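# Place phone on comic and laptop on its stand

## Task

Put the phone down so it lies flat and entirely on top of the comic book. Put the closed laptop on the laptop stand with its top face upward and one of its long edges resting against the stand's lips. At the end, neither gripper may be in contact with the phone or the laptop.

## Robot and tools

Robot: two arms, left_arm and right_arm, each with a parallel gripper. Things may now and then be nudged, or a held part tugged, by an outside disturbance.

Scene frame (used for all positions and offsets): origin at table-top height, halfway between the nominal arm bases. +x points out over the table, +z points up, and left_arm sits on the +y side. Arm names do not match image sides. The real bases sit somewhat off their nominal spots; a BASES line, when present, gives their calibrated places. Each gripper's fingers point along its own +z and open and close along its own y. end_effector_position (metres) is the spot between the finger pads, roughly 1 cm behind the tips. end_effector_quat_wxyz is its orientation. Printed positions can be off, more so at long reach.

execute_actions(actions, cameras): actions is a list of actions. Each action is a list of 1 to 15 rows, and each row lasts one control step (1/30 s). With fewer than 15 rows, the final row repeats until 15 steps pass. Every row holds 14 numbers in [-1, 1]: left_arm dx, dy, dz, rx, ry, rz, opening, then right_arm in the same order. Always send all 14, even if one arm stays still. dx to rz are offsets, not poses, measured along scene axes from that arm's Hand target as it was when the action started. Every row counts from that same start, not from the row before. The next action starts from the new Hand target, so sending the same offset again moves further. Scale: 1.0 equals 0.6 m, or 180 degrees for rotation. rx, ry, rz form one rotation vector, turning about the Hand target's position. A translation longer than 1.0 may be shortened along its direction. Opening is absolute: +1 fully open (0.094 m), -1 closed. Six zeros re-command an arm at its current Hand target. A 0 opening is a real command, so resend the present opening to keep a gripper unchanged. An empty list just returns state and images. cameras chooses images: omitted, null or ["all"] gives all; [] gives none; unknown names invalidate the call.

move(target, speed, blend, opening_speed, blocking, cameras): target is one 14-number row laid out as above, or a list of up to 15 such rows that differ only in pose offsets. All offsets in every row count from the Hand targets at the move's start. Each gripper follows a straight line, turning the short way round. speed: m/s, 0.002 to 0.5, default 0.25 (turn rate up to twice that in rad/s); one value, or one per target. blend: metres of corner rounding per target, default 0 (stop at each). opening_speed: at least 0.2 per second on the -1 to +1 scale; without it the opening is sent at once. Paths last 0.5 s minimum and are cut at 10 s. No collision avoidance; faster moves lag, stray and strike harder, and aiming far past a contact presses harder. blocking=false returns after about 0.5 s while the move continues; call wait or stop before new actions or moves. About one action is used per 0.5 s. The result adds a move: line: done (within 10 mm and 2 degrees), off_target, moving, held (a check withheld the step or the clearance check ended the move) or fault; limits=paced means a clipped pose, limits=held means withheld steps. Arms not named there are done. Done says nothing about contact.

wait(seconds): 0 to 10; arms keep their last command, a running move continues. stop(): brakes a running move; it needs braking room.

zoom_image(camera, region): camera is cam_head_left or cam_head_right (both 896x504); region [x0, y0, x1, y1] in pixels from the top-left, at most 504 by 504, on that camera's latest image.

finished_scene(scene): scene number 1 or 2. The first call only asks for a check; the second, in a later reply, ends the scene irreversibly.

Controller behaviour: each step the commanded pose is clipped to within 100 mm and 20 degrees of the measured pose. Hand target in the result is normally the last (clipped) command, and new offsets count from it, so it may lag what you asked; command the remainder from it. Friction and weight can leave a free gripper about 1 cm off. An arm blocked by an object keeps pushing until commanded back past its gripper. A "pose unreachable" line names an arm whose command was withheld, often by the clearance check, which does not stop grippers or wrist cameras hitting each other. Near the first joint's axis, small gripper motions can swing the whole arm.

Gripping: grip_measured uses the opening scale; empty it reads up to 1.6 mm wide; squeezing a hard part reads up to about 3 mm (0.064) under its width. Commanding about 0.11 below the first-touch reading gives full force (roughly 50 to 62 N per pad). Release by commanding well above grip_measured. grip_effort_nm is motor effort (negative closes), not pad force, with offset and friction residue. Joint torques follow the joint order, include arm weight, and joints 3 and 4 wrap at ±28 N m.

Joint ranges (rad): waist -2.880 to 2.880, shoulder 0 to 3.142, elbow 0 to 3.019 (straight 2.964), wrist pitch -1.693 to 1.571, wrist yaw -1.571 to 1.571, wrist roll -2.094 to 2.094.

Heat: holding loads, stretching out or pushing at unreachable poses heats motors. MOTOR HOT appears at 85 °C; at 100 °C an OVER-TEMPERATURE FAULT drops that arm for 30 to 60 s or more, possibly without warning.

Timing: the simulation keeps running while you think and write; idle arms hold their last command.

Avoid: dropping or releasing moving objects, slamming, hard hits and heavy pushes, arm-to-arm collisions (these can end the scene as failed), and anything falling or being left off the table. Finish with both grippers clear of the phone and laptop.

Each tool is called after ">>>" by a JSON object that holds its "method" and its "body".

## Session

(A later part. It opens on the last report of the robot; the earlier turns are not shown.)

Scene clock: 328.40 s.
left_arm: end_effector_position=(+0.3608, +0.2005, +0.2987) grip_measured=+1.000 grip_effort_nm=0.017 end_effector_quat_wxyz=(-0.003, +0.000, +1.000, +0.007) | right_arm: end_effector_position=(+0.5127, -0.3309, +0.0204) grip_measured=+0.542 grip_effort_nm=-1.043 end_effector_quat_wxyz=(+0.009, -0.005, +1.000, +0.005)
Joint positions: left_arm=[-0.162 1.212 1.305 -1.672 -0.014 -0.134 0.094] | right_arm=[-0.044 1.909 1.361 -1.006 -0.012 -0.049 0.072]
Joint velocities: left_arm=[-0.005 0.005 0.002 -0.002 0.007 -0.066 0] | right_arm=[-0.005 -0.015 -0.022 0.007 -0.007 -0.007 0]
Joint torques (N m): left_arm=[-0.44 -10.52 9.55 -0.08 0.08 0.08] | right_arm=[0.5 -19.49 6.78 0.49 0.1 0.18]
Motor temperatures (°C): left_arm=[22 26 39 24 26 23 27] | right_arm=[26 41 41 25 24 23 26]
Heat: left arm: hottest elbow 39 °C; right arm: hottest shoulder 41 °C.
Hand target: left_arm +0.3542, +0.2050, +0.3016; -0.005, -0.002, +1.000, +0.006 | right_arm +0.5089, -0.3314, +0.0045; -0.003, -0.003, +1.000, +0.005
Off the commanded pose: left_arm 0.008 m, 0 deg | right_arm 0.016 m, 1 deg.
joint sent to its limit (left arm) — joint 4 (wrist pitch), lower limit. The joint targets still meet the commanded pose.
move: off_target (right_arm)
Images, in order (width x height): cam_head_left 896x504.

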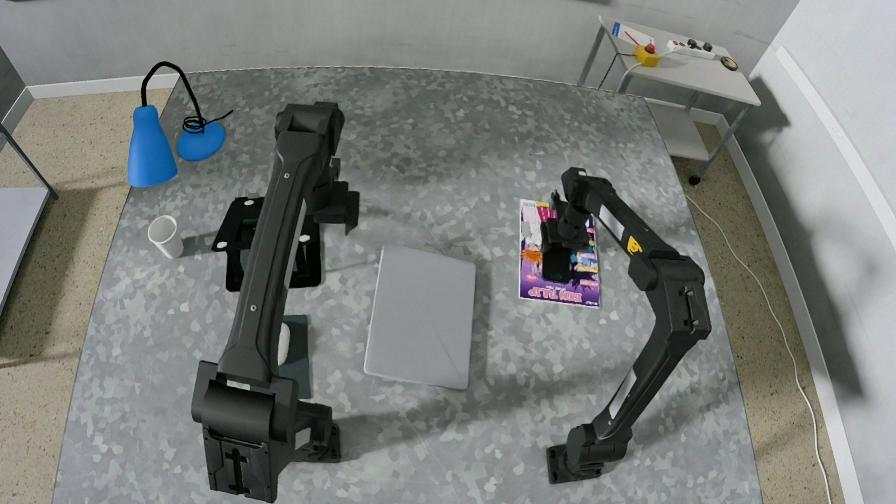

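>>> {"method": "move", "body": {"target": [0,0,0,0,0,0,1, -0.003,0,-0.012,0,0,0,0.2], "speed": 0.04, "cameras": ["cam_head_left"]}}

>>> {"method": "zoom_image", "body": {"camera": "cam_head_left", "region": [490, 180, 630, 320]}}

Scene clock: 331.80 s.
left_arm: end_effector_position=(+0.3608, +0.2005, +0.2987) grip_measured=+1.000 grip_effort_nm=0.017 end_effector_quat_wxyz=(-0.003, +0.000, +1.000, +0.007) | right_arm: end_effector_position=(+0.5133, -0.3310, +0.0186) grip_measured=+0.542 grip_effort_nm=-1.038 end_effector_quat_wxyz=(+0.012, -0.005, +1.000, +0.005)
Joint positions: left_arm=[-0.162 1.212 1.305 -1.672 -0.014 -0.134 0.094] | right_arm=[-0.044 1.909 1.355 -0.994 -0.011 -0.049 0.072]
Joint velocities: left_arm=[-0.005 -0.015 -0.002 -0.017 -0.037 -0.007 0] | right_arm=[-0.015 -0.015 -0.012 -0.007 0.051 -0.022 0.001]
Joint torques (N m): left_arm=[-0.73 -10.7 9.22 -0.05 0.08 0.13] | right_arm=[0.5 -18.96 6.3 0.88 0.08 0.19]
Motor temperatures (°C): left_arm=[22 26 39 24 26 23 27] | right_arm=[26 41 40 25 24 23 26]
Heat: left arm: hottest elbow 39 °C; right arm: hottest shoulder 41 °C.
Hand target: left_arm +0.3542, +0.2050, +0.3016; -0.005, -0.002, +1.000, +0.006 | right_arm +0.5070, -0.3314, -0.0027; -0.003, -0.003, +1.000, +0.005
Off the commanded pose: left_arm 0.008 m, 0 deg | right_arm 0.022 m, 2 deg.
joint sent to its limit (left arm) — joint 4 (wrist pitch), lower limit. The joint targets still meet the commanded pose.
move: off_target (right_arm)
Images, in order (width x height): cam_head_left 896x504.

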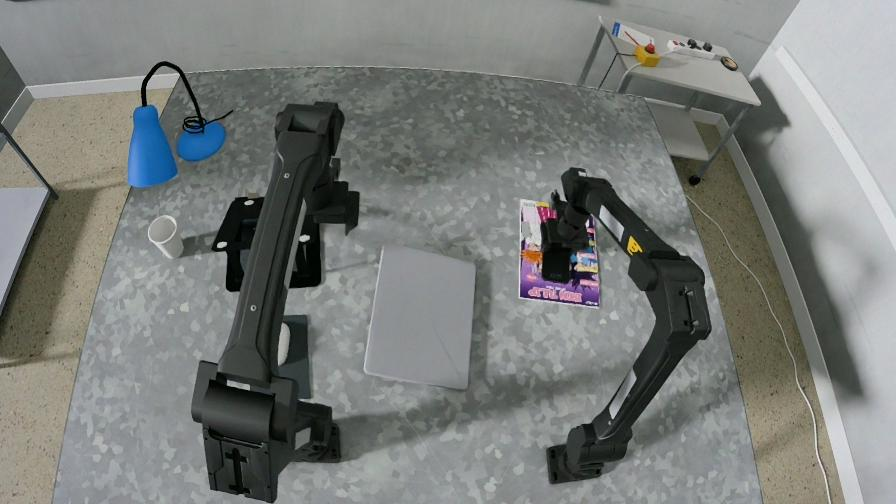

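Scaled by 3.600.

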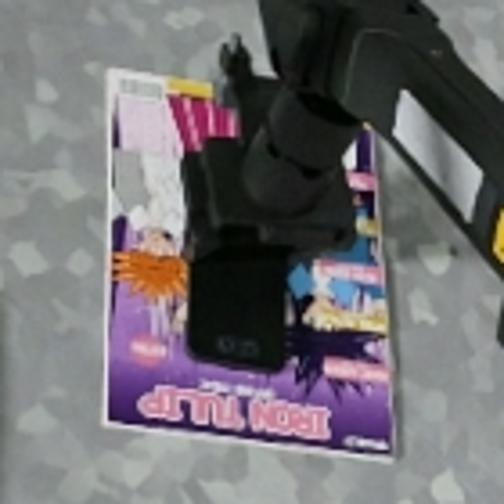

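>>> {"method": "move", "body": {"target": [0,0,0,0,0,0,1, 0.006,0,0.01,0,0,0,0.95], "speed": 0.04, "opening_speed": 0.3, "cameras": ["cam_head_left"]}}

>>> {"method": "zoom_image", "body": {"camera": "cam_head_left", "region": [490, 180, 630, 320]}}

Scene clock: 336.70 s.
left_arm: end_effector_position=(+0.3608, +0.2005, +0.2987) grip_measured=+1.000 grip_effort_nm=0.022 end_effector_quat_wxyz=(-0.003, +0.000, +1.000, +0.007) | right_arm: end_effector_position=(+0.5133, -0.3311, +0.0185) grip_measured=+0.948 grip_effort_nm=0.071 end_effector_quat_wxyz=(+0.012, -0.005, +1.000, +0.005)
Joint positions: left_arm=[-0.162 1.212 1.305 -1.672 -0.014 -0.134 0.094] | right_arm=[-0.044 1.909 1.355 -0.993 -0.01 -0.049 0.092]
Joint velocities: left_arm=[0.015 -0.005 -0.012 -0.012 0.007 -0.022 0] | right_arm=[-0.015 -0.005 0.007 -0.002 0.051 0.007 0]
Joint torques (N m): left_arm=[-0.03 -11.11 9.42 -0.16 0.07 0.12] | right_arm=[0.5 -18.84 7.61 0.09 0.05 0.19]
Motor temperatures (°C): left_arm=[22 26 39 24 26 23 27] | right_arm=[26 41 40 25 24 23 26]
Heat: left arm: hottest elbow 39 °C; right arm: hottest shoulder 41 °C.
Hand target: left_arm +0.3542, +0.2050, +0.3016; -0.005, -0.002, +1.000, +0.006 | right_arm +0.5105, -0.3314, +0.0032; -0.003, -0.003, +1.000, +0.005
Off the commanded pose: left_arm 0.008 m, 0 deg | right_arm 0.015 m, 2 deg.
joint sent to its limit (left arm) — joint 4 (wrist pitch), lower limit. The joint targets still meet the commanded pose.
move: off_target (right_arm)
Images, in order (width x height): cam_head_left 896x504.

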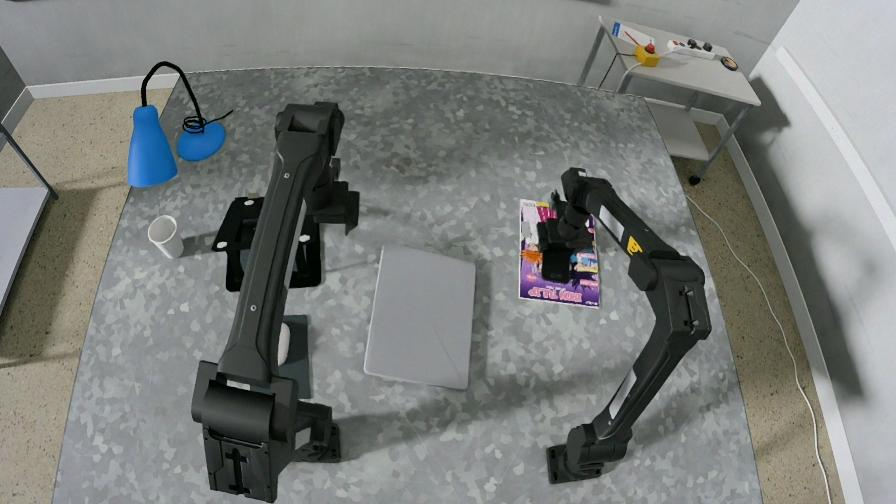

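Scaled by 3.600.

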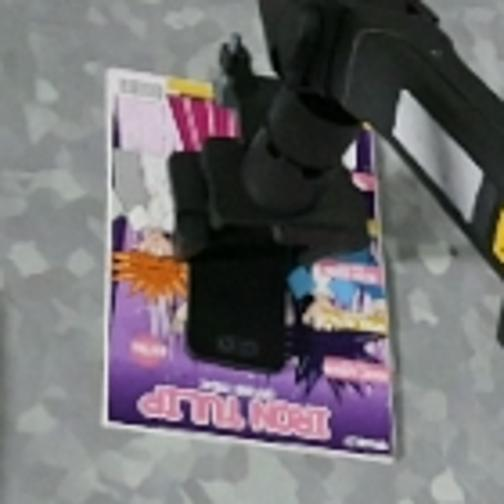

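>>> {"method": "move", "body": {"target": [[0,0,0,0,0,0,1, 0.02,0,0.15,0,0,0,0.95],[0,0,0,0,0,0,1, -0.2,0,0.35,0,0,0,-0.9]], "speed": 0.1, "opening_speed": 0.6}}

>>> {"method": "zoom_image", "body": {"camera": "cam_head_left", "region": [490, 180, 630, 320]}}

every target must give the same right_gripper/opening; nothing of the call was run
Scene clock: 339.13 s.
left_arm: end_effector_position=(+0.3608, +0.2005, +0.2987) grip_measured=+1.000 grip_effort_nm=0.022 end_effector_quat_wxyz=(-0.003, +0.000, +1.000, +0.007) | right_arm: end_effector_position=(+0.5133, -0.3311, +0.0185) grip_measured=+0.949 grip_effort_nm=0.066 end_effector_quat_wxyz=(+0.012, -0.005, +1.000, +0.005)
Joint positions: left_arm=[-0.162 1.212 1.305 -1.672 -0.014 -0.134 0.094] | right_arm=[-0.044 1.909 1.355 -0.993 -0.01 -0.049 0.092]
Joint velocities: left_arm=[-0.005 -0.005 -0.002 0.002 -0.007 -0.022 0] | right_arm=[-0.005 0.005 0.012 0.002 0.007 0.037 -0.001]
Joint torques (N m): left_arm=[-1.32 -11.81 9.51 -0.02 0.09 0.14] | right_arm=[0.62 -18.78 7.61 0.09 0.06 0.19]
Motor temperatures (°C): left_arm=[22 26 39 24 26 23 27] | right_arm=[26 41 40 25 24 23 26]
Heat: left arm: hottest elbow 39 °C; right arm: hottest shoulder 41 °C.
Hand target: left_arm +0.3542, +0.2050, +0.3016; -0.005, -0.002, +1.000, +0.006 | right_arm +0.5105, -0.3314, +0.0032; -0.003, -0.003, +1.000, +0.005
Tool commands: left_gripper/opening=+1.0 right_gripper/opening=+0.95
Off the commanded pose: left_arm 0.008 m, 0 deg | right_arm 0.015 m, 2 deg.

Scaled by 3.600.

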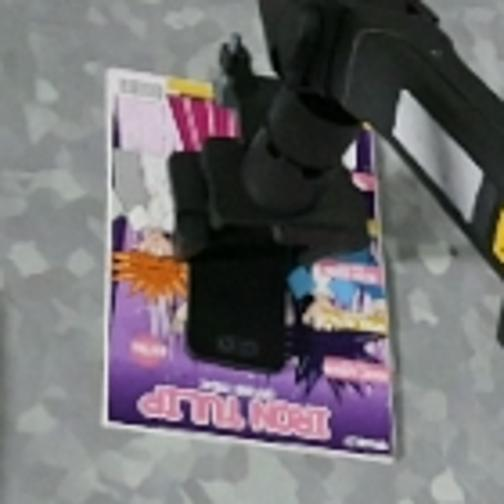

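>>> {"method": "move", "body": {"target": [[0,0,0,0,0,0,1, 0.02,0,0.2,0,0,0,0.95],[0,0,0,0,0,0,1, -0.28,0,0.4,0,0,0,0.95]], "speed": 0.12}}

>>> {"method": "zoom_image", "body": {"camera": "cam_head_left", "region": [490, 180, 630, 320]}}

Scene clock: 344.47 s.
left_arm: end_effector_position=(+0.3608, +0.2005, +0.2987) grip_measured=+1.000 grip_effort_nm=0.022 end_effector_quat_wxyz=(-0.003, +0.000, +1.000, +0.007) | right_arm: end_effector_position=(+0.3533, -0.3249, +0.2488) grip_measured=+0.949 grip_effort_nm=0.066 end_effector_quat_wxyz=(+0.007, -0.005, +1.000, +0.005)
Joint positions: left_arm=[-0.162 1.212 1.305 -1.672 -0.014 -0.134 0.094] | right_arm=[-0.044 1.33 1.278 -1.506 -0.01 -0.049 0.092]
Joint velocities: left_arm=[0.015 0.005 0.002 0.007 -0.007 -0.022 0] | right_arm=[0.005 -0.005 -0.002 -0.012 0.037 0.007 -0.001]
Joint torques (N m): left_arm=[-0.44 -11.87 9.57 0.13 0.12 0.11] | right_arm=[0.26 -12.69 7.68 -0.16 0.05 0.16]
Motor temperatures (°C): left_arm=[22 26 39 24 26 23 27] | right_arm=[26 41 41 25 24 23 26]
Heat: left arm: hottest elbow 39 °C; right arm: hottest shoulder 41 °C.
Hand target: left_arm +0.3542, +0.2050, +0.3016; -0.005, -0.002, +1.000, +0.006 | right_arm +0.3454, -0.3263, +0.2450; -0.003, -0.003, +1.000, +0.005
Off the commanded pose: left_arm 0.008 m, 0 deg | right_arm 0.014 m, 1 deg.
joint sent to its limit (left arm) — joint 4 (wrist pitch), lower limit. The joint targets still meet the commanded pose.
move: off_target (right_arm)

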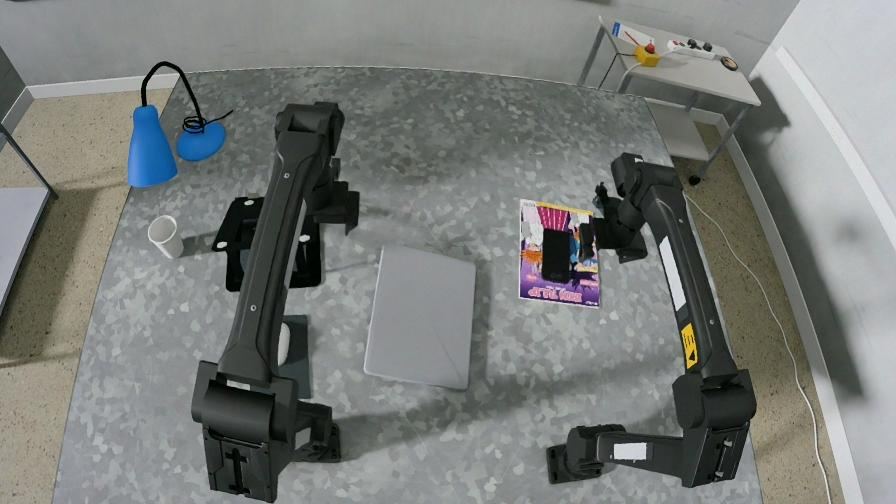

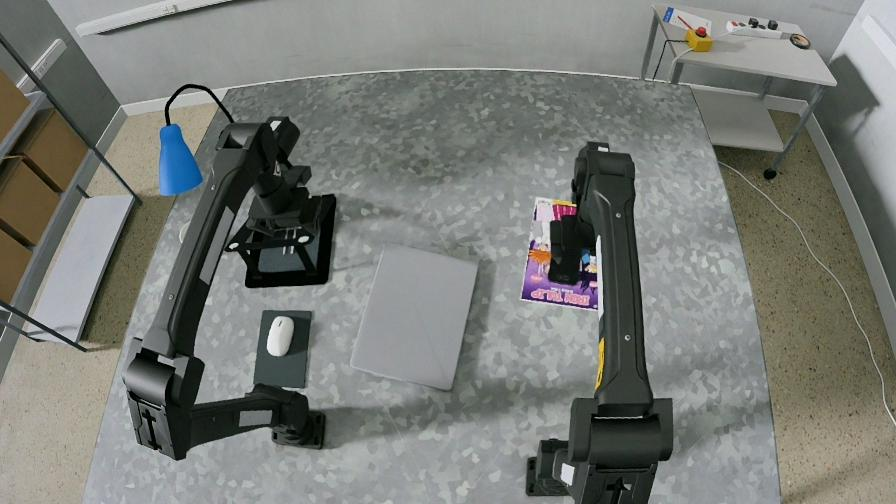

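Scaled by 3.600.

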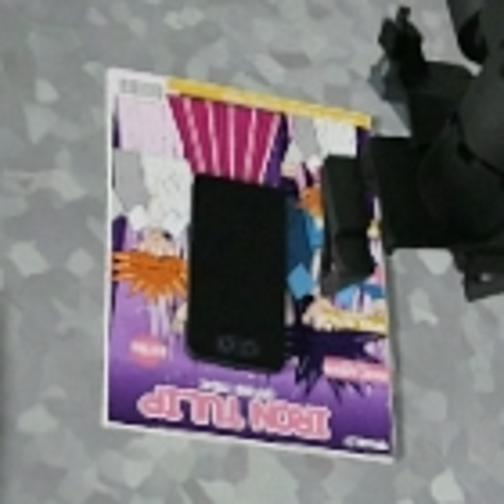

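>>> {"method": "zoom_image", "body": {"camera": "cam_head_left", "region": [345, 230, 505, 410]}}

>>> {"method": "zoom_image", "body": {"camera": "cam_head_right", "region": [335, 230, 495, 410]}}

Scaled by 2.800.

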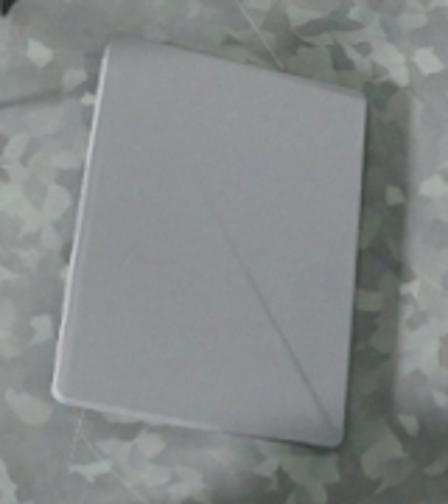

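Scaled by 2.800.

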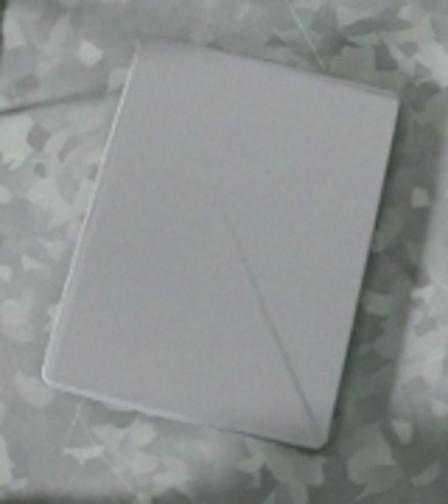

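>>> {"method": "zoom_image", "body": {"camera": "cam_head_left", "region": [365, 215, 485, 285]}}

>>> {"method": "zoom_image", "body": {"camera": "cam_head_left", "region": [345, 345, 485, 425]}}

>>> {"method": "zoom_image", "body": {"camera": "cam_head_right", "region": [365, 215, 485, 285]}}

>>> {"method": "zoom_image", "body": {"camera": "cam_head_right", "region": [335, 345, 475, 425]}}

Scaled by 4.200.

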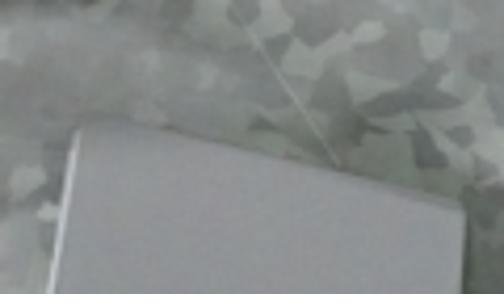

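Scaled by 3.600.

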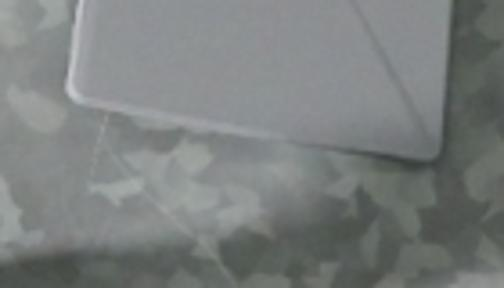

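Scaled by 4.200.

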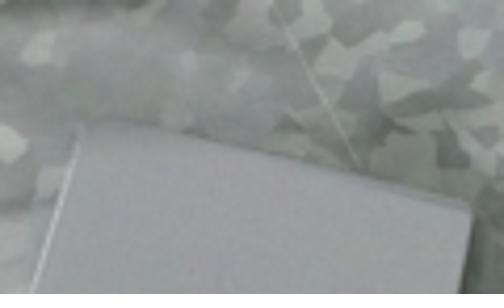

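Scaled by 3.600.

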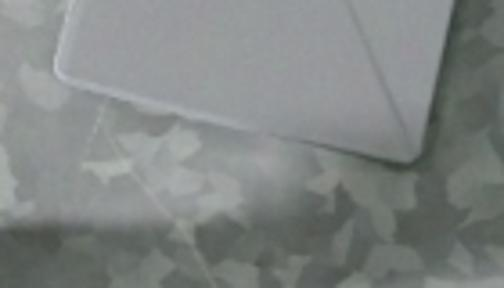

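>>> {"method": "move", "body": {"target": [-0.03,0.06,-0.1,-0.294,0,0,1, -0.02,0,0,0,0,0,0.9], "speed": 0.2}}

Scene clock: 389.57 s.
left_arm: end_effector_position=(+0.3368, +0.2375, +0.2435) grip_measured=+1.000 grip_effort_nm=0.022 end_effector_quat_wxyz=(+0.036, -0.013, +0.912, -0.408) | right_arm: end_effector_position=(+0.3421, -0.3245, +0.2454) grip_measured=+0.901 grip_effort_nm=-0.081 end_effector_quat_wxyz=(+0.001, -0.005, +1.000, +0.005)
Joint positions: left_arm=[0.372 1.249 1.029 -1.67 0.796 0.507 0.094] | right_arm=[-0.044 1.308 1.249 -1.509 -0.01 -0.049 0.089]
Joint velocities: left_arm=[-0.005 -0.005 -0.002 -0.002 -0.037 -0.037 0] | right_arm=[0.005 0.005 0.007 0.012 -0.095 0.051 0]
Joint torques (N m): left_arm=[-0.44 -7.77 8.76 -0.57 0.57 0.2] | right_arm=[0.21 -13.57 7.61 -0.2 0.06 0.15]
Motor temperatures (°C): left_arm=[22 26 39 24 26 23 26] | right_arm=[26 39 40 25 24 23 25]
Heat: left arm: hottest elbow 39 °C; right arm: hottest elbow 40 °C.
Hand target: left_arm +0.3341, +0.2406, +0.2402; -0.013, +0.001, +0.898, -0.440 | right_arm +0.3334, -0.3262, +0.2451; -0.003, -0.003, +1.000, +0.005
Off the commanded pose: left_arm 0.004 m, 6 deg | right_arm 0.009 m, 1 deg.
joint sent to its limit (left arm) — joint 4 (wrist pitch), lower limit. The joint targets are off in orientation, not in position.
move: off_target (left_arm)

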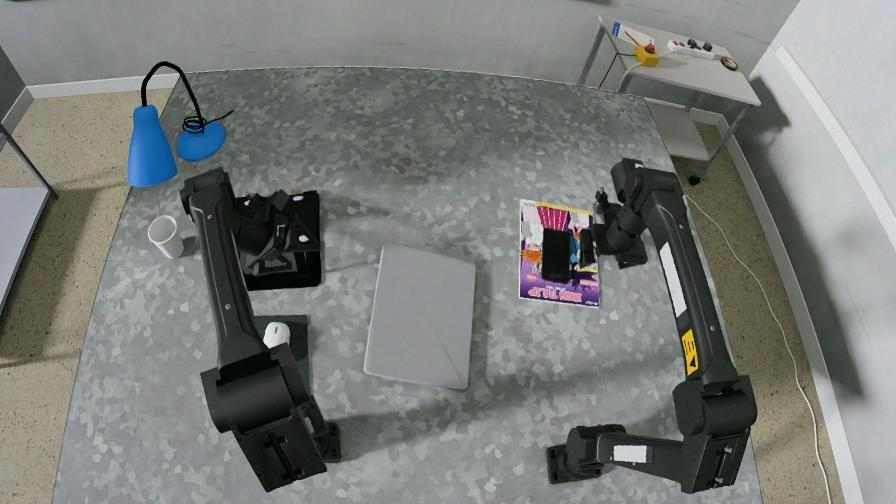

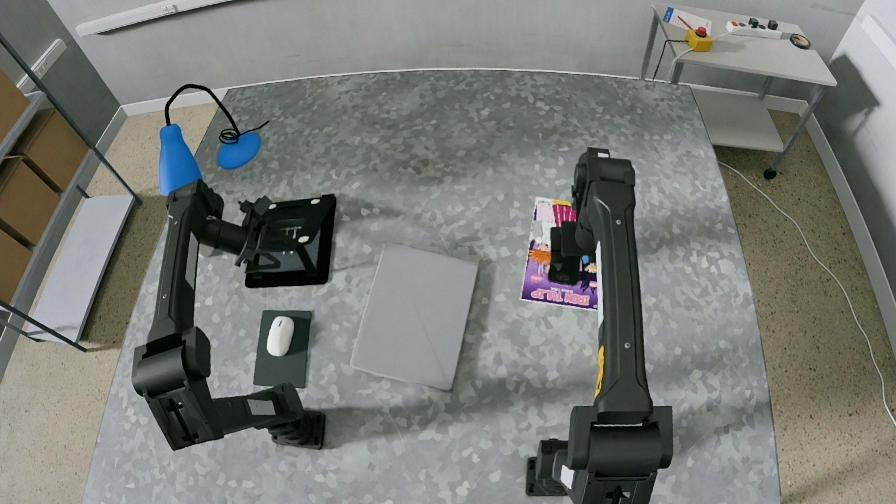

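>>> {"method": "move", "body": {"target": [0.0, -0.062, -0.17, 0, 0, -0.028, 1, 0,0,0,0,0,0,0.9], "speed": 0.15}}

Scene clock: 407.23 s.
left_arm: end_effector_position=(+0.3346, +0.2072, +0.1423) grip_measured=+1.000 grip_effort_nm=0.022 end_effector_quat_wxyz=(-0.030, +0.032, +0.899, -0.436) | right_arm: end_effector_position=(+0.3421, -0.3245, +0.2454) grip_measured=+0.901 grip_effort_nm=-0.081 end_effector_quat_wxyz=(+0.001, -0.005, +1.000, +0.005)
Joint positions: left_arm=[0.277 1.44 0.887 -1.488 0.806 0.579 0.094] | right_arm=[-0.044 1.308 1.249 -1.509 -0.01 -0.049 0.089]
Joint velocities: left_arm=[-0.015 -0.005 -0.002 -0.002 0.007 0.007 0] | right_arm=[-0.005 0.005 -0.002 -0.002 0.037 -0.037 0.001]
Joint torques (N m): left_arm=[-2.67 -10.58 7.43 -0.23 0.55 0.17] | right_arm=[0.26 -13.51 7.62 -0.21 0.06 0.15]
Motor temperatures (°C): left_arm=[22 26 38 24 27 23 26] | right_arm=[26 38 39 25 24 23 25]
Heat: left arm: hottest elbow 38 °C; right arm: hottest elbow 39 °C.
Hand target: left_arm +0.3339, +0.2023, +0.1387; -0.032, +0.041, +0.897, -0.439 | right_arm +0.3334, -0.3262, +0.2451; -0.003, -0.003, +1.000, +0.005
Off the commanded pose: left_arm 0.006 m, 1 deg | right_arm 0.009 m, 1 deg.
move: done

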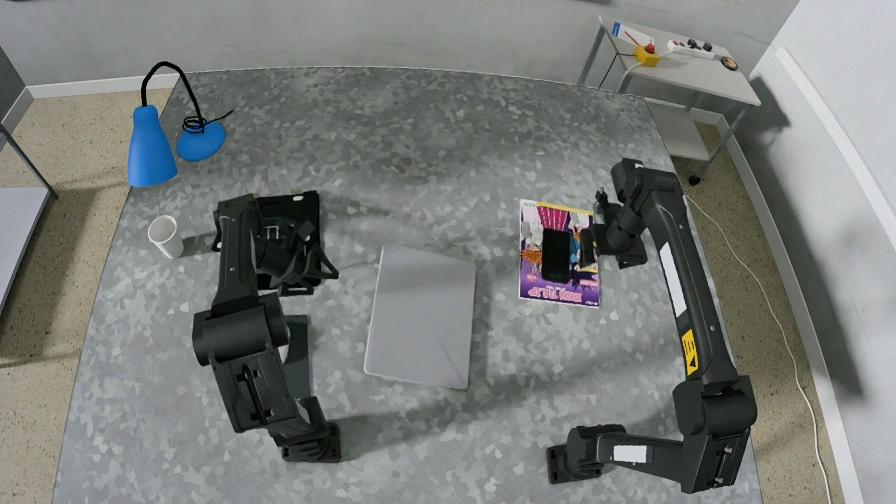

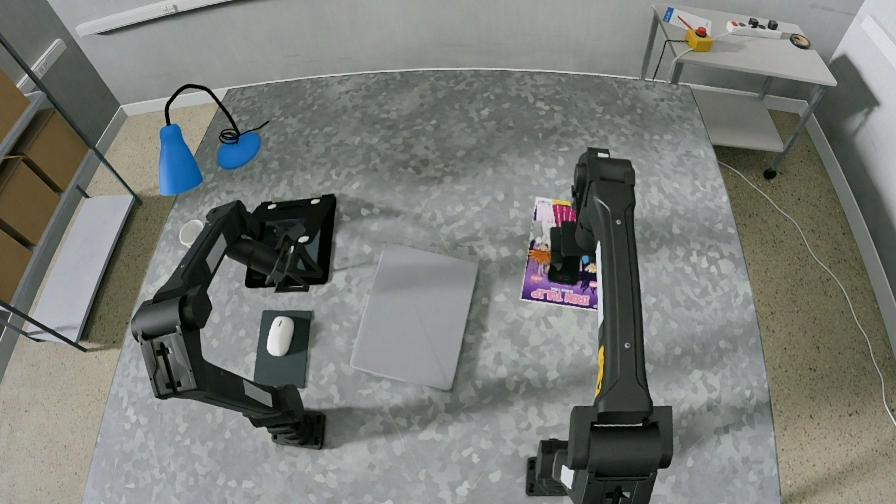

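>>> {"method": "move", "body": {"target": [0.012, -0.06, -0.08, 0, 0, 0, 0.4, 0,0,0,0,0,0,0.9], "speed": 0.12, "cameras": ["cam_head_left","cam_head_right"]}}

>>> {"method": "zoom_image", "body": {"camera": "cam_head_left", "region": [230, 180, 490, 400]}}

>>> {"method": "zoom_image", "body": {"camera": "cam_head_right", "region": [230, 180, 490, 400]}}

Scene clock: 419.60 s.
left_arm: end_effector_position=(+0.3551, +0.1737, +0.1100) grip_measured=+0.402 grip_effort_nm=-0.081 end_effector_quat_wxyz=(+0.009, +0.064, +0.899, -0.434) | right_arm: end_effector_position=(+0.3421, -0.3245, +0.2454) grip_measured=+0.901 grip_effort_nm=-0.081 end_effector_quat_wxyz=(+0.001, -0.005, +1.000, +0.005)
Joint positions: left_arm=[0.169 1.466 0.832 -1.234 0.86 0.476 0.066] | right_arm=[-0.044 1.308 1.249 -1.509 -0.01 -0.049 0.089]
Joint velocities: left_arm=[-0.015 -0.005 -0.007 -0.017 0.051 0.022 0] | right_arm=[-0.005 -0.015 -0.002 0.007 0.037 -0.022 0]
Joint torques (N m): left_arm=[-2.73 -8 4.98 -0.24 0.26 -0.28] | right_arm=[0.15 -13.51 7.62 -0.2 0.05 0.14]
Motor temperatures (°C): left_arm=[22 26 37 24 27 23 26] | right_arm=[26 38 39 25 24 23 25]
Heat: left arm: hottest elbow 37 °C; right arm: hottest elbow 39 °C.
Hand target: left_arm +0.3412, +0.1658, +0.0914; -0.032, +0.041, +0.897, -0.438 | right_arm +0.3334, -0.3262, +0.2451; -0.003, -0.003, +1.000, +0.005
Off the commanded pose: left_arm 0.025 m, 5 deg | right_arm 0.009 m, 1 deg.
move: off_target (left_arm)

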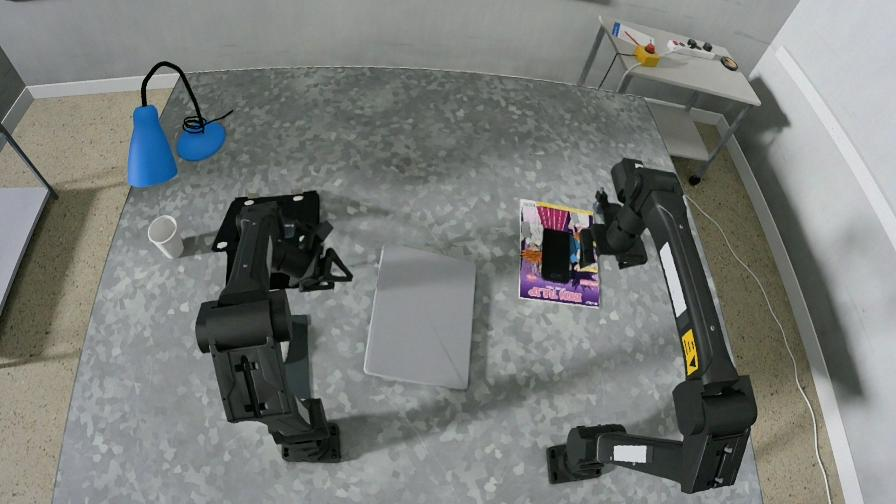

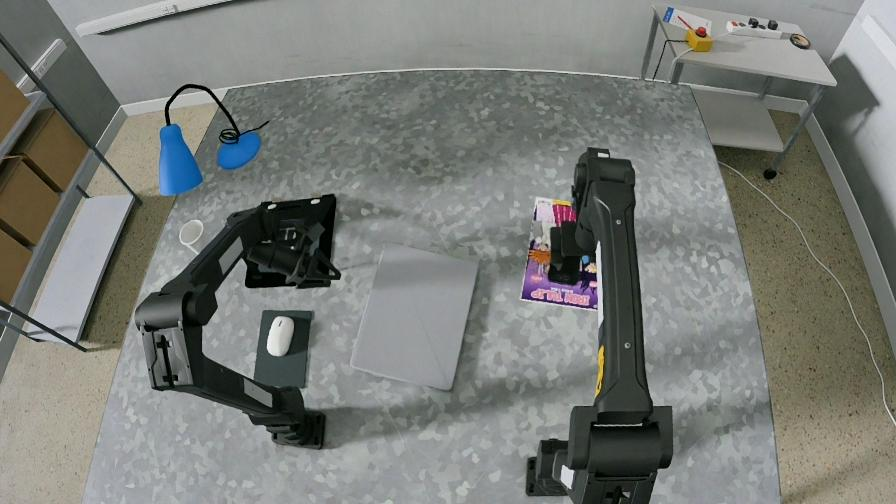

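Scaled by 1.938.

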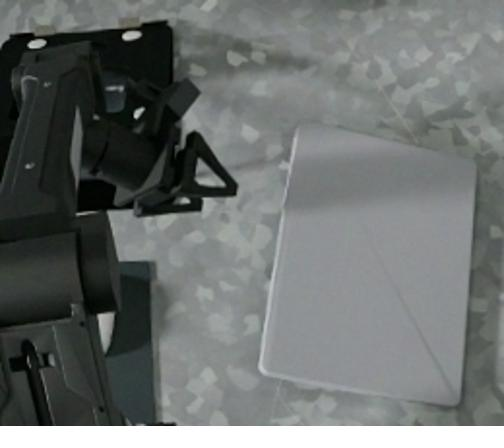

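Scaled by 1.938.

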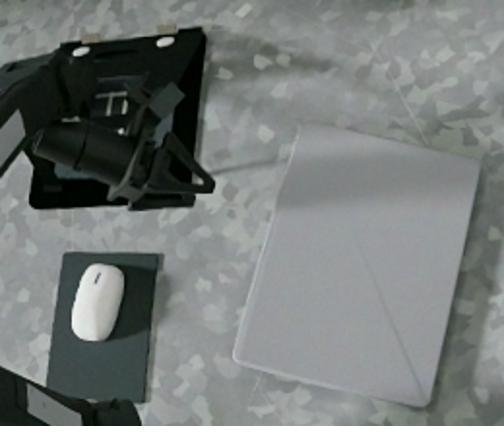

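>>> {"method": "move", "body": {"target": [-0.03, -0.05, -0.055, 0, 0, 0, 0.4, 0,0,0,0,0,0,0.9], "speed": 0.1}}

>>> {"method": "zoom_image", "body": {"camera": "cam_head_left", "region": [290, 220, 490, 400]}}

>>> {"method": "zoom_image", "body": {"camera": "cam_head_right", "region": [290, 220, 490, 400]}}

Scene clock: 427.93 s.
left_arm: end_effector_position=(+0.3489, +0.1437, +0.0836) grip_measured=+0.402 grip_effort_nm=-0.081 end_effector_quat_wxyz=(+0.030, +0.083, +0.897, -0.434) | right_arm: end_effector_position=(+0.3421, -0.3245, +0.2454) grip_measured=+0.901 grip_effort_nm=-0.076 end_effector_quat_wxyz=(+0.001, -0.005, +1.000, +0.005)
Joint positions: left_arm=[0.084 1.456 0.739 -1.022 0.888 0.378 0.066] | right_arm=[-0.044 1.308 1.249 -1.509 -0.01 -0.049 0.089]
Joint velocities: left_arm=[-0.005 -0.015 -0.002 0.007 0.007 0.007 -0.002] | right_arm=[-0.005 0.015 0.017 -0.002 0.051 -0.037 0]
Joint torques (N m): left_arm=[-2.78 -7.06 3.25 -0.36 0.16 -0.59] | right_arm=[0.21 -13.63 7.64 -0.2 0.06 0.14]
Motor temperatures (°C): left_arm=[22 26 37 24 27 24 26] | right_arm=[26 38 39 25 24 23 25]
Heat: left arm: hottest elbow 37 °C; right arm: hottest elbow 39 °C.
Hand target: left_arm +0.3231, +0.1355, +0.0588; -0.031, +0.041, +0.897, -0.439 | right_arm +0.3334, -0.3262, +0.2451; -0.003, -0.003, +1.000, +0.005
Off the commanded pose: left_arm 0.037 m, 9 deg | right_arm 0.009 m, 1 deg.
move: off_target (left_arm)

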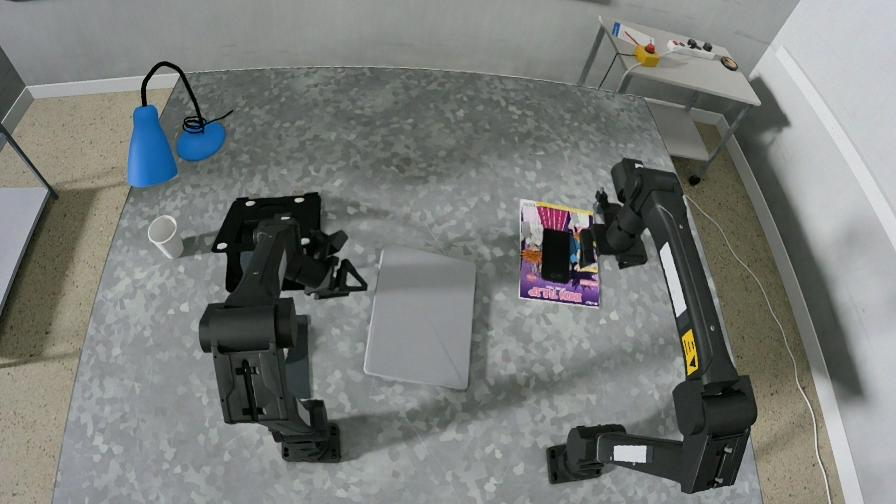

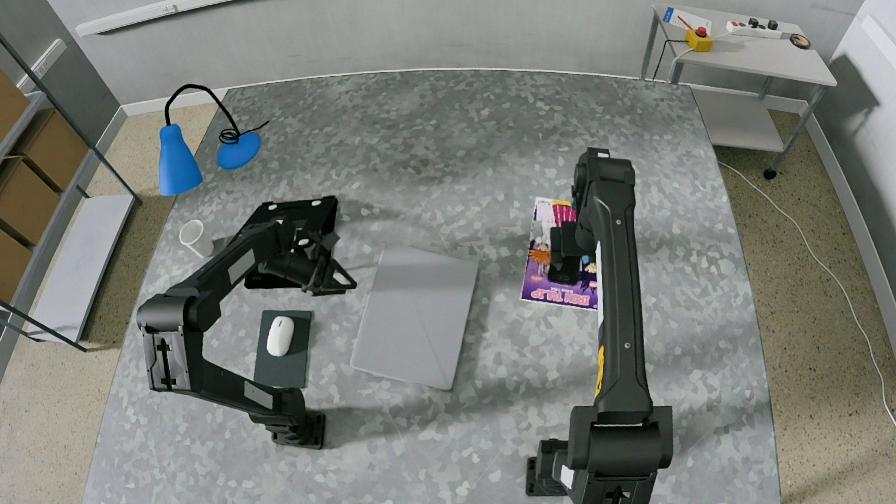

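Scaled by 2.520.

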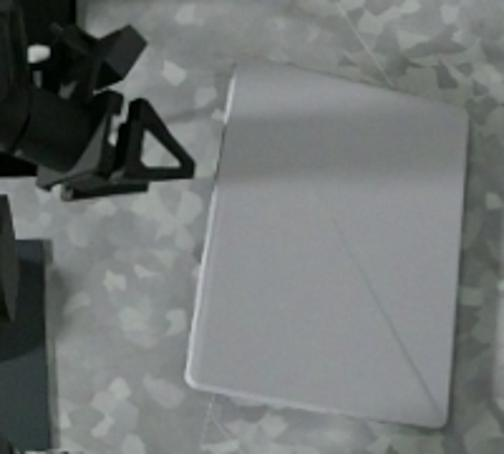

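Scaled by 2.520.

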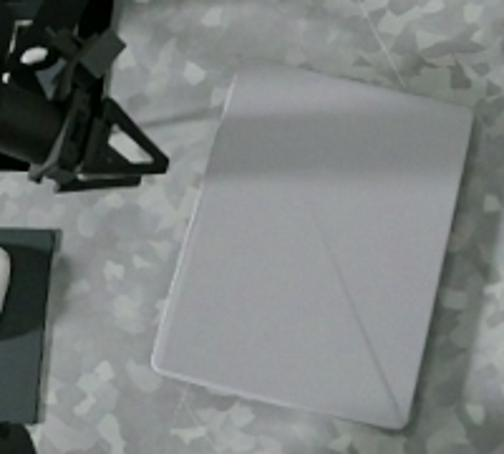

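>>> {"method": "move", "body": {"target": [-0.01, -0.03, -0.035, 0, 0, -0.03, 0.25, 0,0,0,0,0,0,0.9], "speed": 0.06}}

>>> {"method": "zoom_image", "body": {"camera": "cam_head_left", "region": [290, 220, 490, 400]}}

>>> {"method": "zoom_image", "body": {"camera": "cam_head_right", "region": [290, 220, 490, 400]}}

Scene clock: 435.47 s.
left_arm: end_effector_position=(+0.3434, +0.1316, +0.0729) grip_measured=+0.252 grip_effort_nm=-0.085 end_effector_quat_wxyz=(+0.014, +0.095, +0.899, -0.428) | right_arm: end_effector_position=(+0.3421, -0.3245, +0.2454) grip_measured=+0.901 grip_effort_nm=-0.081 end_effector_quat_wxyz=(+0.001, -0.005, +1.000, +0.005)
Joint positions: left_arm=[0.04 1.475 0.729 -0.995 0.873 0.359 0.059] | right_arm=[-0.044 1.308 1.249 -1.509 -0.01 -0.049 0.089]
Joint velocities: left_arm=[-0.015 0.005 -0.002 0.002 -0.022 -0.022 0.001] | right_arm=[0.005 0.005 -0.002 -0.017 -0.037 -0.007 0.001]
Joint torques (N m): left_arm=[-4.01 -3.9 3.74 -0.47 0.39 0.06] | right_arm=[0.21 -13.51 7.64 -0.18 0.05 0.14]
Motor temperatures (°C): left_arm=[22 26 36 24 27 24 26] | right_arm=[26 38 39 25 24 23 25]
Heat: left arm: hottest elbow 36 °C; right arm: hottest elbow 39 °C.
Hand target: left_arm +0.3172, +0.1175, +0.0380; -0.051, +0.083, +0.894, -0.436 | right_arm +0.3334, -0.3262, +0.2451; -0.003, -0.003, +1.000, +0.005
Off the commanded pose: left_arm 0.046 m, 8 deg | right_arm 0.009 m, 1 deg.
move: off_target (left_arm)

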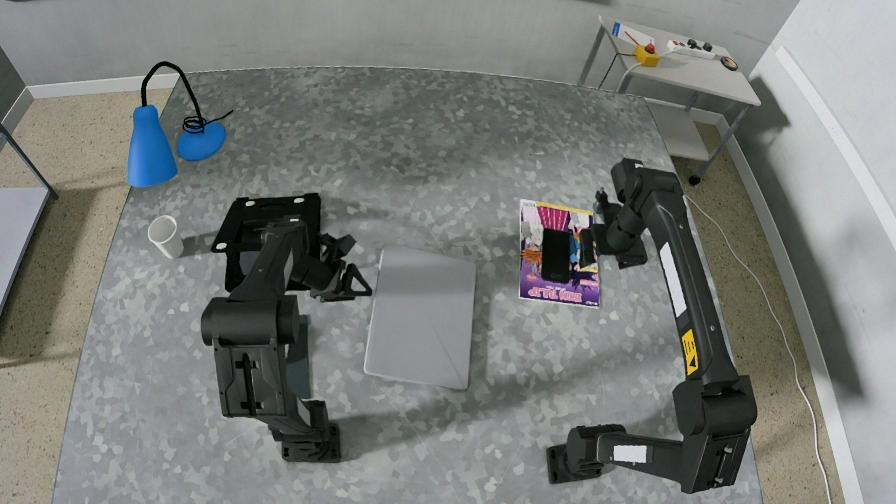

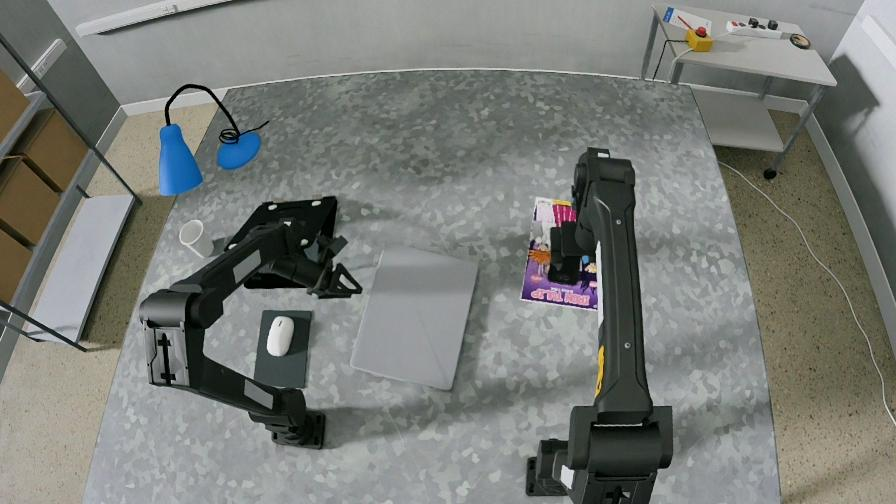

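Scaled by 2.520.

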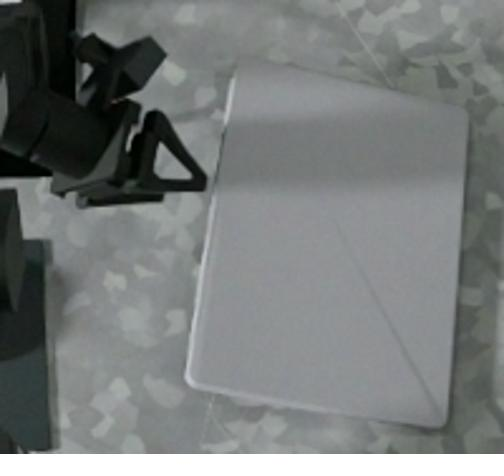

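Scaled by 2.520.

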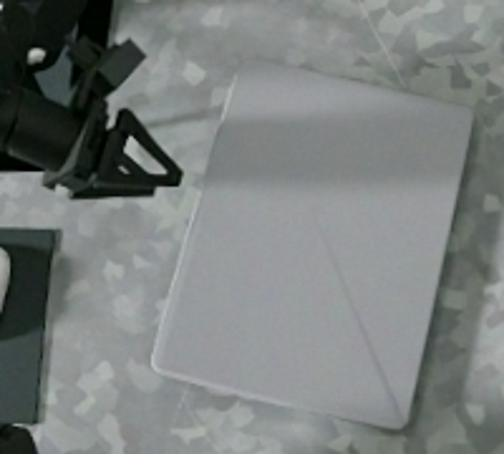

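>>> {"method": "move", "body": {"target": [-0.01, -0.035, -0.035, 0, 0, -0.02, 0.25, 0,0,0,0,0,0,0.9], "speed": 0.06}}

>>> {"method": "zoom_image", "body": {"camera": "cam_head_left", "region": [290, 220, 490, 400]}}

>>> {"method": "zoom_image", "body": {"camera": "cam_head_right", "region": [290, 220, 490, 400]}}

Scene clock: 441.90 s.
left_arm: end_effector_position=(+0.3474, +0.1124, +0.0652) grip_measured=+0.252 grip_effort_nm=-0.085 end_effector_quat_wxyz=(+0.020, +0.133, +0.896, -0.424) | right_arm: end_effector_position=(+0.3421, -0.3245, +0.2454) grip_measured=+0.901 grip_effort_nm=-0.081 end_effector_quat_wxyz=(+0.001, -0.005, +1.000, +0.005)
Joint positions: left_arm=[-0.024 1.497 0.732 -0.931 0.869 0.357 0.059] | right_arm=[-0.044 1.308 1.249 -1.509 -0.01 -0.049 0.089]
Joint velocities: left_arm=[0.005 -0.005 -0.002 0.002 -0.007 0.051 -0.001] | right_arm=[0.005 -0.015 -0.007 -0.022 0.051 0.007 0]
Joint torques (N m): left_arm=[-3.9 -2.67 2.54 -0.08 0.52 -0.07] | right_arm=[0.21 -13.63 7.66 -0.18 0.06 0.14]
Motor temperatures (°C): left_arm=[22 26 36 24 27 24 26] | right_arm=[26 38 39 25 24 23 25]
Heat: left arm: hottest elbow 36 °C; right arm: hottest elbow 39 °C.
Hand target: left_arm +0.3110, +0.0964, +0.0173; -0.065, +0.111, +0.891, -0.434 | right_arm +0.3334, -0.3262, +0.2451; -0.003, -0.003, +1.000, +0.005
Off the commanded pose: left_arm 0.062 m, 10 deg | right_arm 0.009 m, 1 deg.
move: off_target (left_arm)

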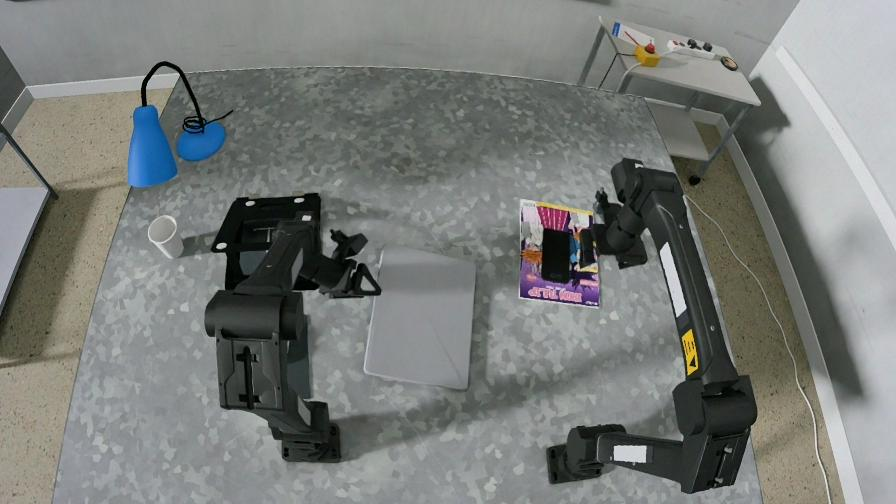

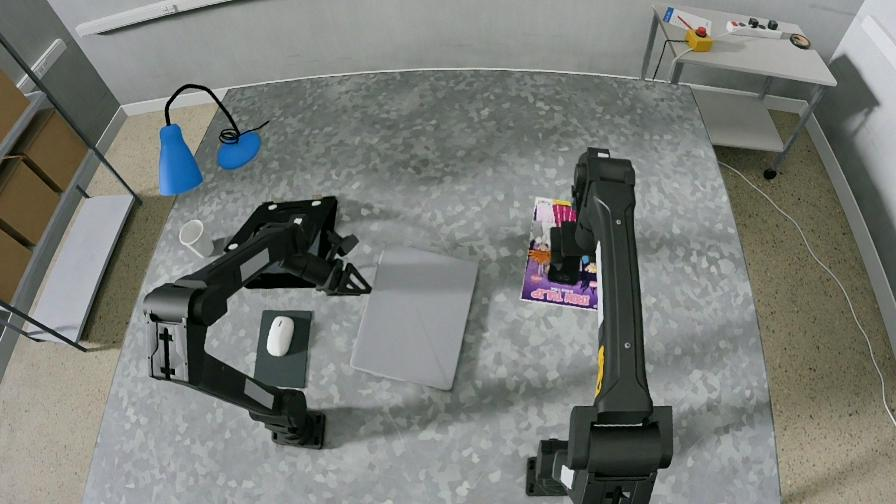

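Scaled by 2.520.

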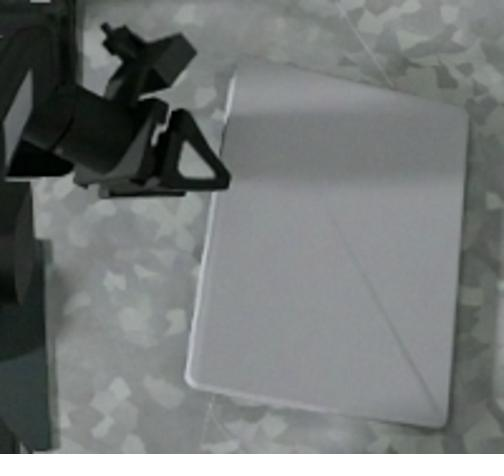

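Scaled by 2.520.

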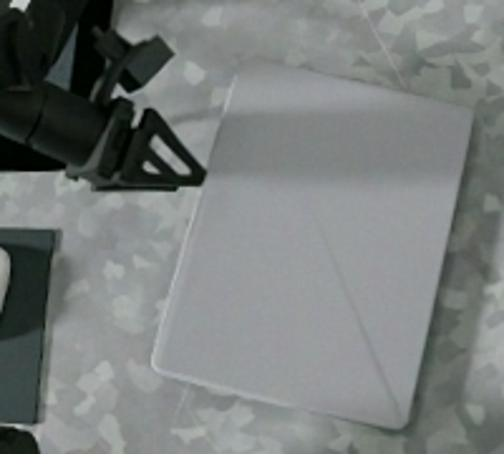

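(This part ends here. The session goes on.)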